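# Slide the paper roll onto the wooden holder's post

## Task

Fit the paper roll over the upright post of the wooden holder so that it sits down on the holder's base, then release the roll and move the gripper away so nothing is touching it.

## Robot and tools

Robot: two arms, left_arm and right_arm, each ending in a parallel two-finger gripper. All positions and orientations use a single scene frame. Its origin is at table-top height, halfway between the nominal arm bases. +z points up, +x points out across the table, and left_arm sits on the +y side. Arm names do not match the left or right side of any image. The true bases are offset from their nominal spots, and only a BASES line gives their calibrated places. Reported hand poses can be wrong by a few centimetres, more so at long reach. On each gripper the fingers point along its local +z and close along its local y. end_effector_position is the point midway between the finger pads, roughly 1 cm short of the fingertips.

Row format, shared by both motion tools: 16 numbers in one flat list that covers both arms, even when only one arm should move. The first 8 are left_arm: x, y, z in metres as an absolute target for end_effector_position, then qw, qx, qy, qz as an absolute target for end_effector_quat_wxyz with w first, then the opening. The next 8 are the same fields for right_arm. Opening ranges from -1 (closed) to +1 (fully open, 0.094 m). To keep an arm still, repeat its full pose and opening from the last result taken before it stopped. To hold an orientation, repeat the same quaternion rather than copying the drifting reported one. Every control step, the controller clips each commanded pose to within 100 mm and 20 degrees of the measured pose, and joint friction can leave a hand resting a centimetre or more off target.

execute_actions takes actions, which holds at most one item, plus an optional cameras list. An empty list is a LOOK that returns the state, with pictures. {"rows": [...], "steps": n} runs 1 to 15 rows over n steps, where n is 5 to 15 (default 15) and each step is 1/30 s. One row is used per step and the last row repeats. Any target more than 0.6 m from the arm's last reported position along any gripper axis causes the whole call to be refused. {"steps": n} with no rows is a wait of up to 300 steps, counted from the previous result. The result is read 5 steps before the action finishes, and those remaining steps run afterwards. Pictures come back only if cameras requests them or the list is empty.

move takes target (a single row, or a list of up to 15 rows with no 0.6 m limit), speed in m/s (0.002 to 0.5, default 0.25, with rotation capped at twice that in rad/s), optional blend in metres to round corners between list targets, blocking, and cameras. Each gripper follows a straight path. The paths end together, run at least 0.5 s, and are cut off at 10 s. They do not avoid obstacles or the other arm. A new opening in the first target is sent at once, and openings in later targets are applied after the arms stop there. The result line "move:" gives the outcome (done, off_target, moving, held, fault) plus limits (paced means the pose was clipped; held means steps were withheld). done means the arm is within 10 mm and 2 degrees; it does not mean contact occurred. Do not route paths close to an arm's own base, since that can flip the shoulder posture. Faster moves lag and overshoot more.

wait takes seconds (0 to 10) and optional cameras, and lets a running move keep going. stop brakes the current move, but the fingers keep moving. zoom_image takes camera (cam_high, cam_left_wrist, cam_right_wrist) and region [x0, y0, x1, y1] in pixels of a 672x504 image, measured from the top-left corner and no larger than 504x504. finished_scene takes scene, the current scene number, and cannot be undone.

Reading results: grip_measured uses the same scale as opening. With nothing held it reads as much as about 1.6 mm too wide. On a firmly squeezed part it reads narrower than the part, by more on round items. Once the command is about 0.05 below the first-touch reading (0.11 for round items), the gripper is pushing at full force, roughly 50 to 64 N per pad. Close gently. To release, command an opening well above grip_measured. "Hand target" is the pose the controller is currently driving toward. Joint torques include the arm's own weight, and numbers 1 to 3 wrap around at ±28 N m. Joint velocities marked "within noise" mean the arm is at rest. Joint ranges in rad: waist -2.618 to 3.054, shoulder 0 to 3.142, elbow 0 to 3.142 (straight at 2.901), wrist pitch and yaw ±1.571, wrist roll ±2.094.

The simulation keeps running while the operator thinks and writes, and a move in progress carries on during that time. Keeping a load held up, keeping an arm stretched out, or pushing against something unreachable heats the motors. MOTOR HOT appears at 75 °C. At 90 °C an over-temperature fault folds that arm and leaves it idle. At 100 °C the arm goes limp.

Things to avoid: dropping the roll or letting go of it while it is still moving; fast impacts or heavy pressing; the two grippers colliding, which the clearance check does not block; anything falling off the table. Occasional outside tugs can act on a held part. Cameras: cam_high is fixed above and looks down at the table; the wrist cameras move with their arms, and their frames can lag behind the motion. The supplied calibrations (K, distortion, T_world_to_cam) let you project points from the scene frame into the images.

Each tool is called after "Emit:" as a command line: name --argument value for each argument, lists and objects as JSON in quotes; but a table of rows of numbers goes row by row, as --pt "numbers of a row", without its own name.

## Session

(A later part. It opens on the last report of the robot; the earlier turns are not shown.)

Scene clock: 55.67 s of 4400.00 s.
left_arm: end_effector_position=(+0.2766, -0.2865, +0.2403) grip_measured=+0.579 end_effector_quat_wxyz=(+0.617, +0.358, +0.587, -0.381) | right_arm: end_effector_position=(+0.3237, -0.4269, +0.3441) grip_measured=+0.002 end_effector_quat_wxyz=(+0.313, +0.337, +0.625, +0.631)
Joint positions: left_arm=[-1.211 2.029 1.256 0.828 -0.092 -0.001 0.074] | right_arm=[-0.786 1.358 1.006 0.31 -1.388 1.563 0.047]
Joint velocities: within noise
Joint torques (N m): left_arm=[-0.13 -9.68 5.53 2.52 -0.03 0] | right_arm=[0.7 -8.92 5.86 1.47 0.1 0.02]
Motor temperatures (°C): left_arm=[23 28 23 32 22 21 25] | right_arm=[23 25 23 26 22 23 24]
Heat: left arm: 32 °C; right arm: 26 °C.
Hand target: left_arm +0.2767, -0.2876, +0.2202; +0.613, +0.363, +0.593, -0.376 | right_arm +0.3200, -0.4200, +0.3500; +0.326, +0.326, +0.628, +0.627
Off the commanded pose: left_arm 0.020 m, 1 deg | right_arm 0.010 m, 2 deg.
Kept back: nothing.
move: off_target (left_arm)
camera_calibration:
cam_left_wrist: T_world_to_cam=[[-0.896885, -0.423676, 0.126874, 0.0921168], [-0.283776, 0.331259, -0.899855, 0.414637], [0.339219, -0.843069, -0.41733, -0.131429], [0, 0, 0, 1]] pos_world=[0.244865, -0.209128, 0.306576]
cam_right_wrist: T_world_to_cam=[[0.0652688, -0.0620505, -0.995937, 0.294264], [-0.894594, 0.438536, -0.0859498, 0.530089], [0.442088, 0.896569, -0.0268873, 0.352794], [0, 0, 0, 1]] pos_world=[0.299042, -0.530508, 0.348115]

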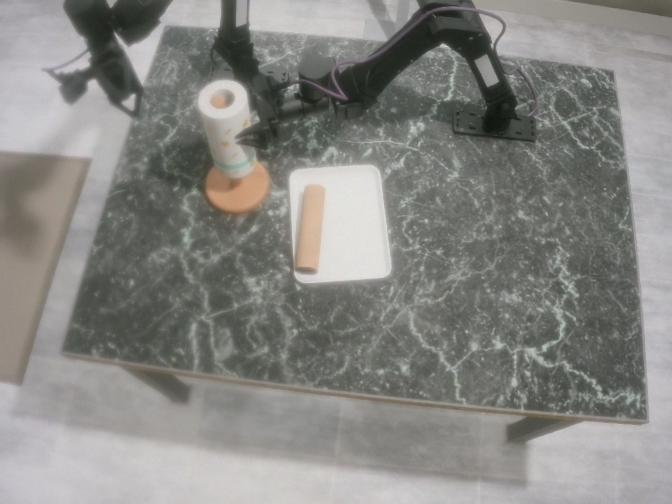

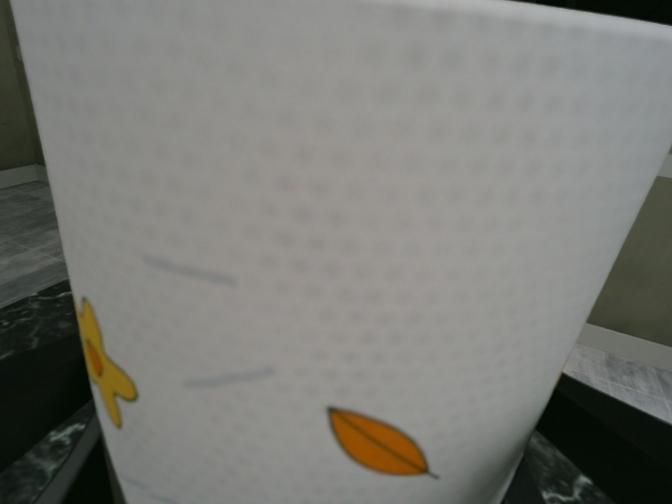

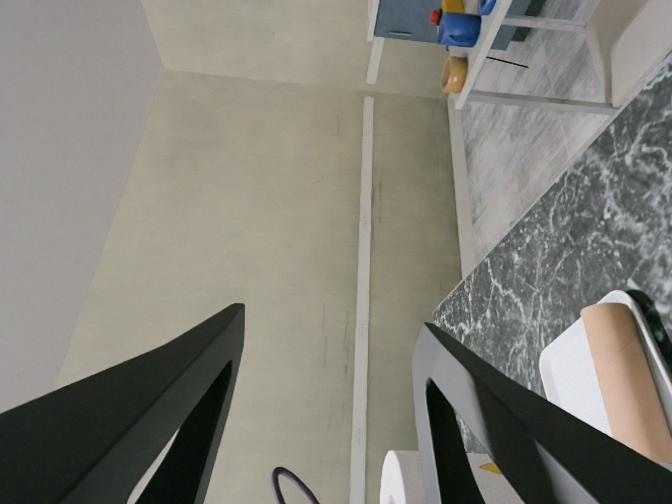

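Emit:
move --target '[0.277,-0.293,0.16,0.611,0.364,0.595,-0.374,0.45,0.32,-0.42,0.35,0.326,0.326,0.627,0.627,0]' --speed 0.06

Emit:
zoom_image --camera "cam_high" --region '[150, 0, 310, 230]'

Scene clock: 57.23 s of 4400.00 s.
left_arm: end_effector_position=(+0.2802, -0.2926, +0.1788) grip_measured=+0.579 end_effector_quat_wxyz=(+0.615, +0.359, +0.592, -0.377) | right_arm: end_effector_position=(+0.3237, -0.4269, +0.3441) grip_measured=+0.002 end_effector_quat_wxyz=(+0.313, +0.337, +0.625, +0.631)
Joint positions: left_arm=[-1.211 2.182 1.221 1.002 -0.098 -0.001 0.074] | right_arm=[-0.786 1.358 1.006 0.31 -1.388 1.563 0.047]
Joint velocities: within noise
Joint torques (N m): left_arm=[-0.57 -10.22 5.09 2.57 -0.02 0] | right_arm=[0.69 -8.95 5.9 1.48 0.1 0.03]
Motor temperatures (°C): left_arm=[23 28 22 32 22 21 25] | right_arm=[23 26 23 26 22 23 24]
Heat: left arm: 32 °C; right arm: 26 °C.
Hand target: left_arm +0.2768, -0.2927, +0.1604; +0.611, +0.364, +0.595, -0.374 | right_arm +0.3200, -0.4200, +0.3500; +0.326, +0.326, +0.628, +0.627
Off the commanded pose: left_arm 0.019 m, 1 deg | right_arm 0.010 m, 2 deg.
Kept back: nothing.
move: off_target (left_arm)
camera_calibration:
cam_left_wrist: T_world_to_cam=[[-0.89351, -0.430897, 0.126363, 0.0976551], [-0.290247, 0.339478, -0.894713, 0.365617], [0.342632, -0.836111, -0.428394, -0.160425], [0, 0, 0, 1]] pos_world=[0.248342, -0.216173, 0.246057]
cam_right_wrist: T_world_to_cam=[[0.0652688, -0.0620505, -0.995937, 0.294264], [-0.894594, 0.438536, -0.0859498, 0.530089], [0.442088, 0.896569, -0.0268873, 0.352794], [0, 0, 0, 1]] pos_world=[0.299042, -0.530508, 0.348115]

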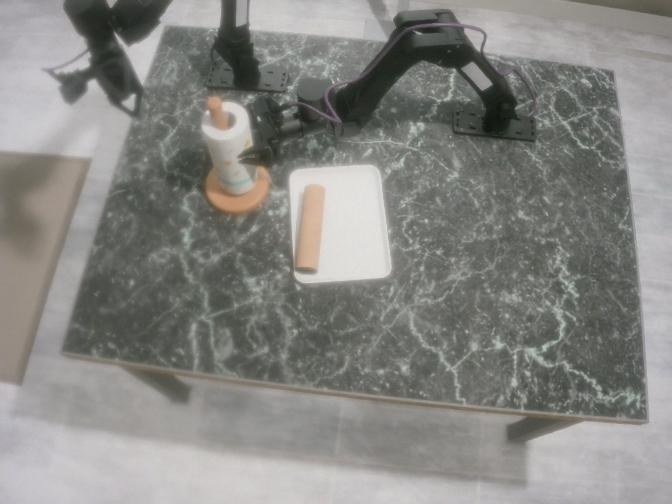

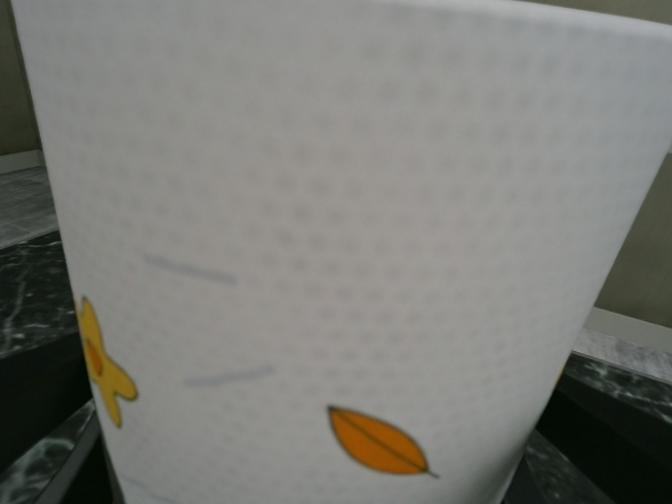

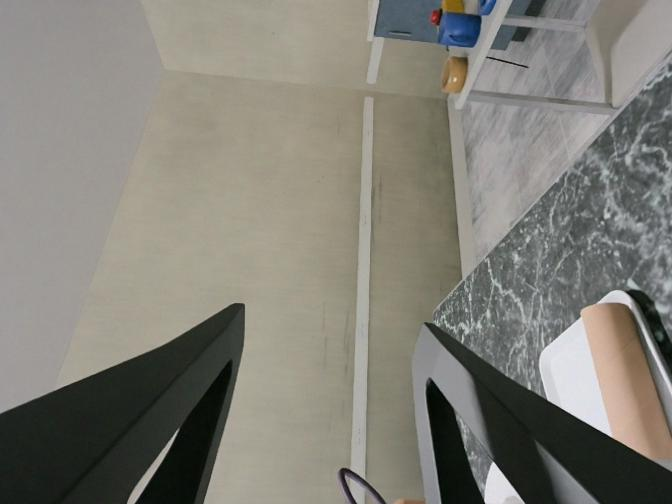

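Scaled by 2.191 from the camera's 672x504 image, which has a finer 960x720 frame.

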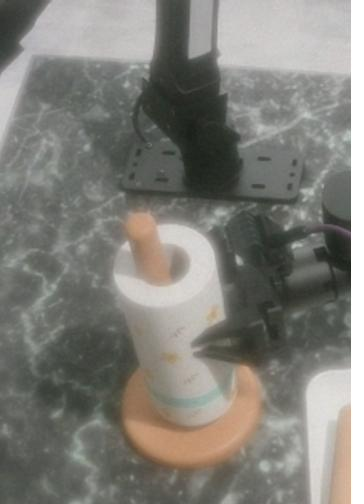

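Emit:
move --target '[0.278,-0.298,0.128,0.611,0.364,0.595,-0.374,0.45,0.32,-0.42,0.35,0.326,0.326,0.627,0.627,0]' --speed 0.05

Emit:
zoom_image --camera "cam_high" --region '[150, 0, 310, 230]'

Scene clock: 58.40 s of 4400.00 s.
left_arm: end_effector_position=(+0.2813, -0.2947, +0.1608) grip_measured=+0.579 end_effector_quat_wxyz=(+0.627, +0.349, +0.580, -0.385) | right_arm: end_effector_position=(+0.3237, -0.4269, +0.3441) grip_measured=+0.002 end_effector_quat_wxyz=(+0.313, +0.337, +0.625, +0.631)
Joint positions: left_arm=[-1.211 2.264 1.221 1.127 -0.099 -0.001 0.074] | right_arm=[-0.786 1.358 1.006 0.31 -1.388 1.563 0.047]
Joint velocities: within noise
Joint torques (N m): left_arm=[-0.72 -9.46 5.55 2.13 -0.06 0.02] | right_arm=[0.68 -8.98 5.9 1.47 0.11 0.03]
Motor temperatures (°C): left_arm=[23 28 22 33 22 21 25] | right_arm=[23 26 23 26 22 23 24]
Heat: left arm: 33 °C; right arm: 26 °C.
Hand target: left_arm +0.2773, -0.2965, +0.1285; +0.611, +0.364, +0.595, -0.374 | right_arm +0.3200, -0.4200, +0.3500; +0.326, +0.326, +0.628, +0.627
Off the commanded pose: left_arm 0.033 m, 3 deg | right_arm 0.010 m, 2 deg.
Kept back: nothing.
move: off_target (left_arm)
camera_calibration:
cam_left_wrist: T_world_to_cam=[[-0.894991, -0.426929, 0.129318, 0.101078], [-0.27669, 0.3039, -0.91164, 0.338941], [0.349905, -0.851691, -0.390115, -0.183002], [0, 0, 0, 1]] pos_world=[0.248279, -0.215712, 0.224529]
cam_right_wrist: T_world_to_cam=[[0.0655409, -0.0623157, -0.995902, 0.294089], [-0.894571, 0.438513, -0.0863109, 0.530201], [0.442095, 0.896562, -0.0270053, 0.35283], [0, 0, 0, 1]] pos_world=[0.299042, -0.530508, 0.348175]

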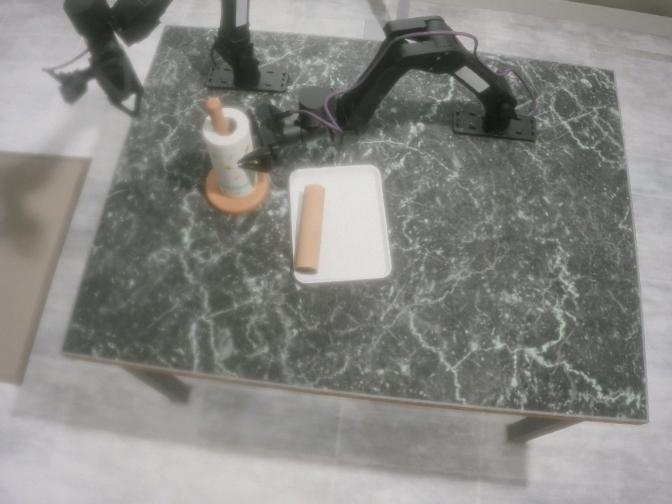

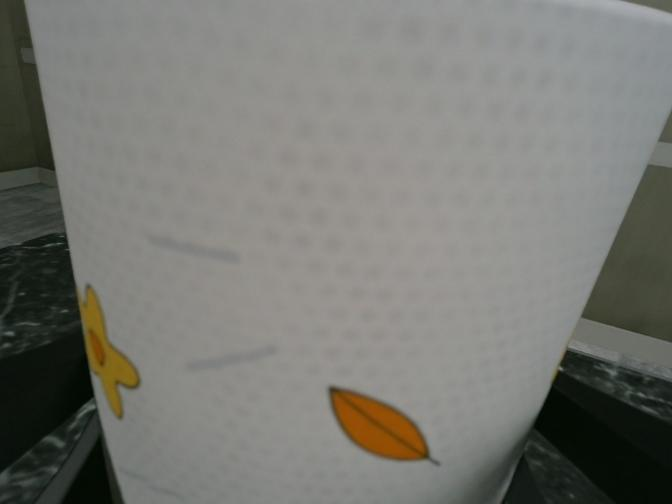

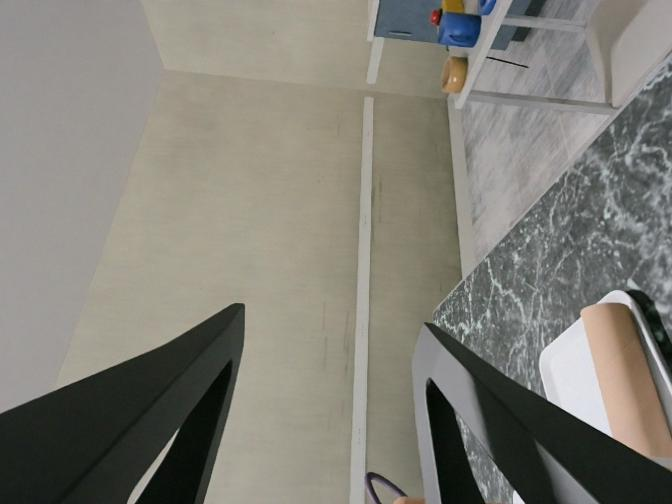

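Scaled by 2.191 from the camera's 672x504 image, which has a finer 960x720 frame.

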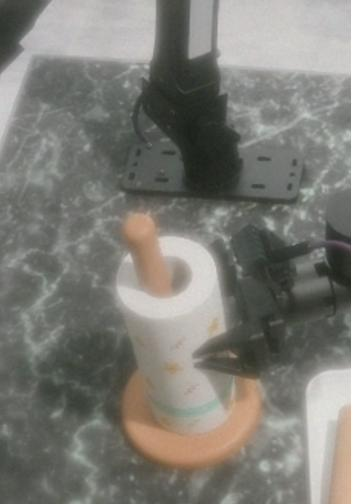

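Emit:
move --target '[0.28,-0.302,0.14,0.603,0.369,0.603,-0.369,0.45,0.32,-0.42,0.35,0.326,0.326,0.627,0.627,0]' --speed 0.05

Emit:
zoom_image --camera "cam_high" --region '[190, 80, 290, 230]'

Scene clock: 59.33 s of 4400.00 s.
left_arm: end_effector_position=(+0.2817, -0.2956, +0.1587) grip_measured=+0.579 end_effector_quat_wxyz=(+0.624, +0.352, +0.583, -0.383) | right_arm: end_effector_position=(+0.3237, -0.4269, +0.3441) grip_measured=+0.002 end_effector_quat_wxyz=(+0.313, +0.337, +0.625, +0.631)
Joint positions: left_arm=[-1.211 2.265 1.225 1.112 -0.1 -0.001 0.074] | right_arm=[-0.786 1.358 1.006 0.31 -1.388 1.563 0.047]
Joint velocities: within noise
Joint torques (N m): left_arm=[-0.68 -12.19 7.41 1.37 -0.04 0] | right_arm=[0.69 -8.94 5.89 1.48 0.09 0.02]
Motor temperatures (°C): left_arm=[23 28 22 32 22 21 25] | right_arm=[23 26 23 26 22 23 24]
Heat: left arm: 32 °C; right arm: 26 °C.
Hand target: left_arm +0.2793, -0.3006, +0.1400; +0.604, +0.369, +0.602, -0.369 | right_arm +0.3200, -0.4200, +0.3500; +0.326, +0.326, +0.628, +0.627
Off the commanded pose: left_arm 0.020 m, 4 deg | right_arm 0.010 m, 2 deg.
Kept back: nothing.
move: off_target (left_arm)
camera_calibration:
cam_left_wrist: T_world_to_cam=[[-0.894317, -0.428548, 0.128627, 0.100785], [-0.280417, 0.312814, -0.907477, 0.340492], [0.348661, -0.84764, -0.399927, -0.18158], [0, 0, 0, 1]] pos_world=[0.248923, -0.217234, 0.223406]
cam_right_wrist: T_world_to_cam=[[0.0655409, -0.0623157, -0.995902, 0.294089], [-0.894571, 0.438513, -0.0863109, 0.530201], [0.442095, 0.896562, -0.0270053, 0.35283], [0, 0, 0, 1]] pos_world=[0.299042, -0.530508, 0.348175]

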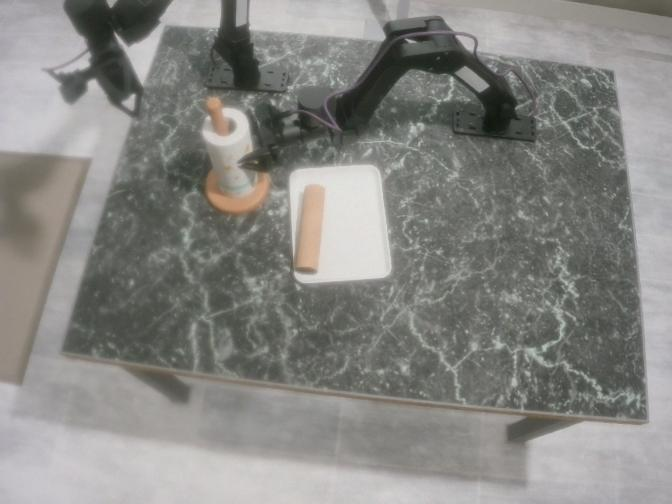

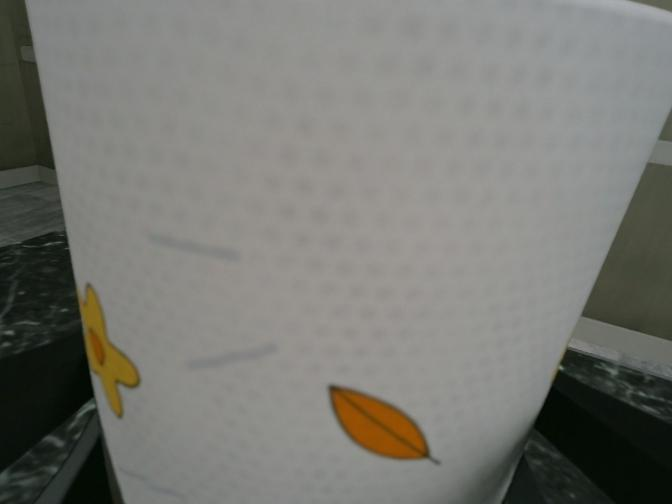

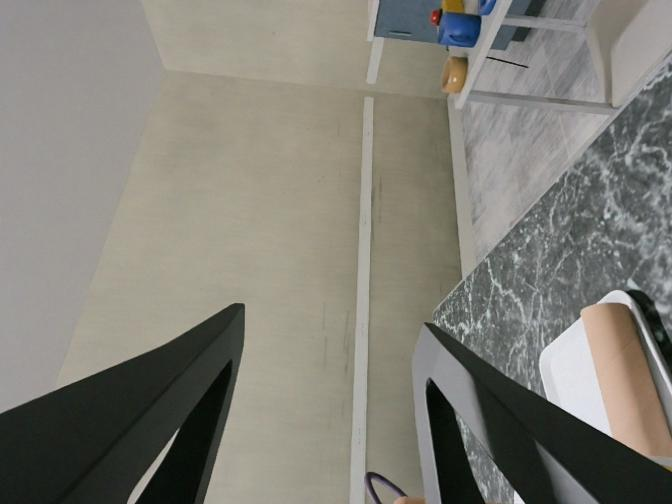

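Scaled by 3.360 from the camera's 672x504 image, which has a finer 960x720 frame.

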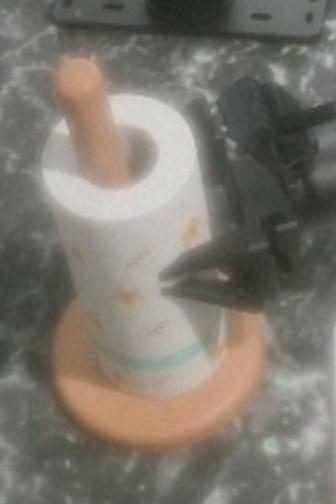

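Emit:
move --pt "0.281 -0.297 0.156 0.618 0.356 0.588 -0.380 0.62 0.32 -0.42 0.35 0.326 0.326 0.627 0.627 0" --pt "0.281 -0.297 0.158 0.618 0.356 0.588 -0.380 1 0.32 -0.42 0.35 0.326 0.326 0.627 0.627 0" --pt "0.218 -0.175 0.165 0.618 0.356 0.588 -0.380 1 0.32 -0.42 0.35 0.326 0.326 0.627 0.627 0" --speed 0.07

Emit:
zoom_image --camera "cam_high" --region '[190, 80, 290, 230]'

Scene clock: 65.13 s of 4400.00 s.
left_arm: end_effector_position=(+0.2215, -0.1797, +0.1532) grip_measured=+0.999 end_effector_quat_wxyz=(+0.612, +0.361, +0.595, -0.376) | right_arm: end_effector_position=(+0.3237, -0.4269, +0.3441) grip_measured=+0.002 end_effector_quat_wxyz=(+0.313, +0.337, +0.625, +0.631)
Joint positions: left_arm=[-1.253 1.927 0.623 1.336 -0.138 -0.001 0.094] | right_arm=[-0.786 1.358 1.006 0.31 -1.388 1.563 0.047]
Joint velocities: within noise
Joint torques (N m): left_arm=[-0.54 -11.92 3.66 2.2 -0.1 -0.02] | right_arm=[0.65 -8.91 5.93 1.48 0.11 0.02]
Motor temperatures (°C): left_arm=[23 29 22 32 22 21 25] | right_arm=[23 26 23 26 22 23 24]
Heat: left arm: 32 °C; right arm: 26 °C.
Hand target: left_arm +0.2182, -0.1753, +0.1646; +0.618, +0.356, +0.588, -0.380 | right_arm +0.3200, -0.4200, +0.3500; +0.326, +0.326, +0.628, +0.627
Off the commanded pose: left_arm 0.013 m, 1 deg | right_arm 0.010 m, 2 deg.
Kept back: nothing.
move: off_target (left_arm)
camera_calibration:
cam_left_wrist: T_world_to_cam=[[-0.8934, -0.430962, 0.126916, 0.0969974], [-0.294174, 0.347652, -0.890281, 0.289039], [0.339555, -0.832712, -0.43737, -0.0541295], [0, 0, 0, 1]] pos_world=[0.190065, -0.103757, 0.221341]
cam_right_wrist: T_world_to_cam=[[0.0653213, -0.0620057, -0.995936, 0.294304], [-0.894588, 0.438543, -0.0859773, 0.530104], [0.442092, 0.896569, -0.0268234, 0.352772], [0, 0, 0, 1]] pos_world=[0.299043, -0.530509, 0.348148]

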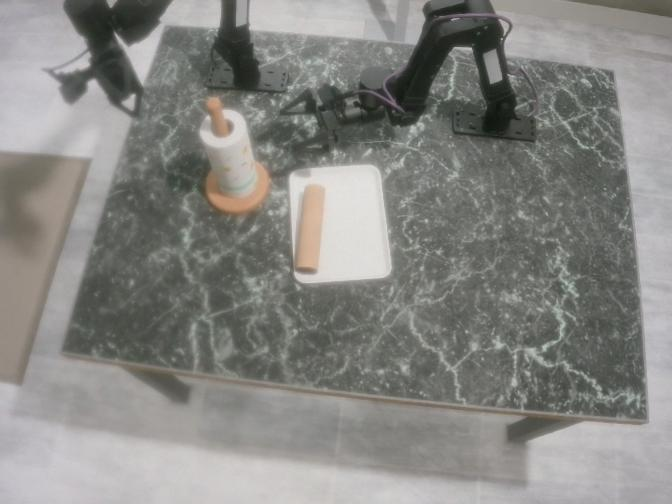

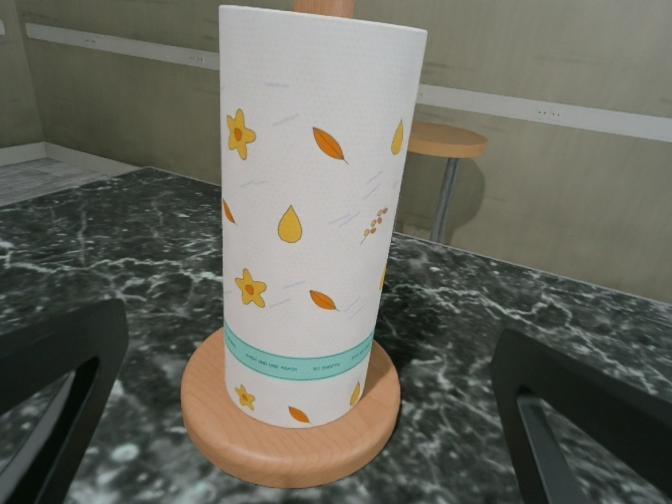

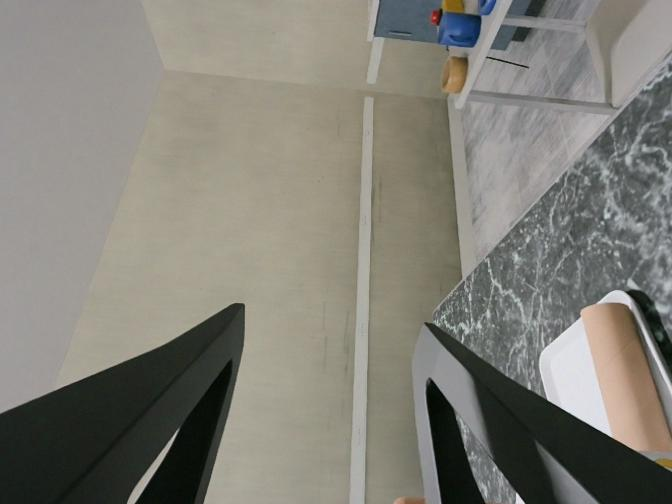

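Scaled by 3.360 from the camera's 672x504 image, which has a finer 960x720 frame.

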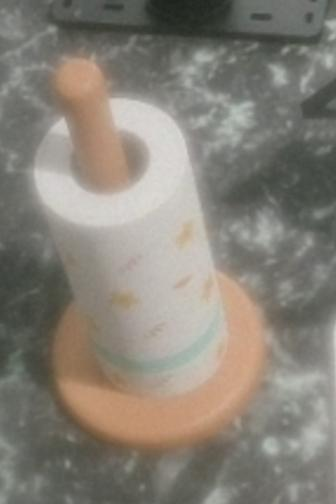

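Seated.

Emit:
finished_scene --scene 2

The scene is finished: the task was done.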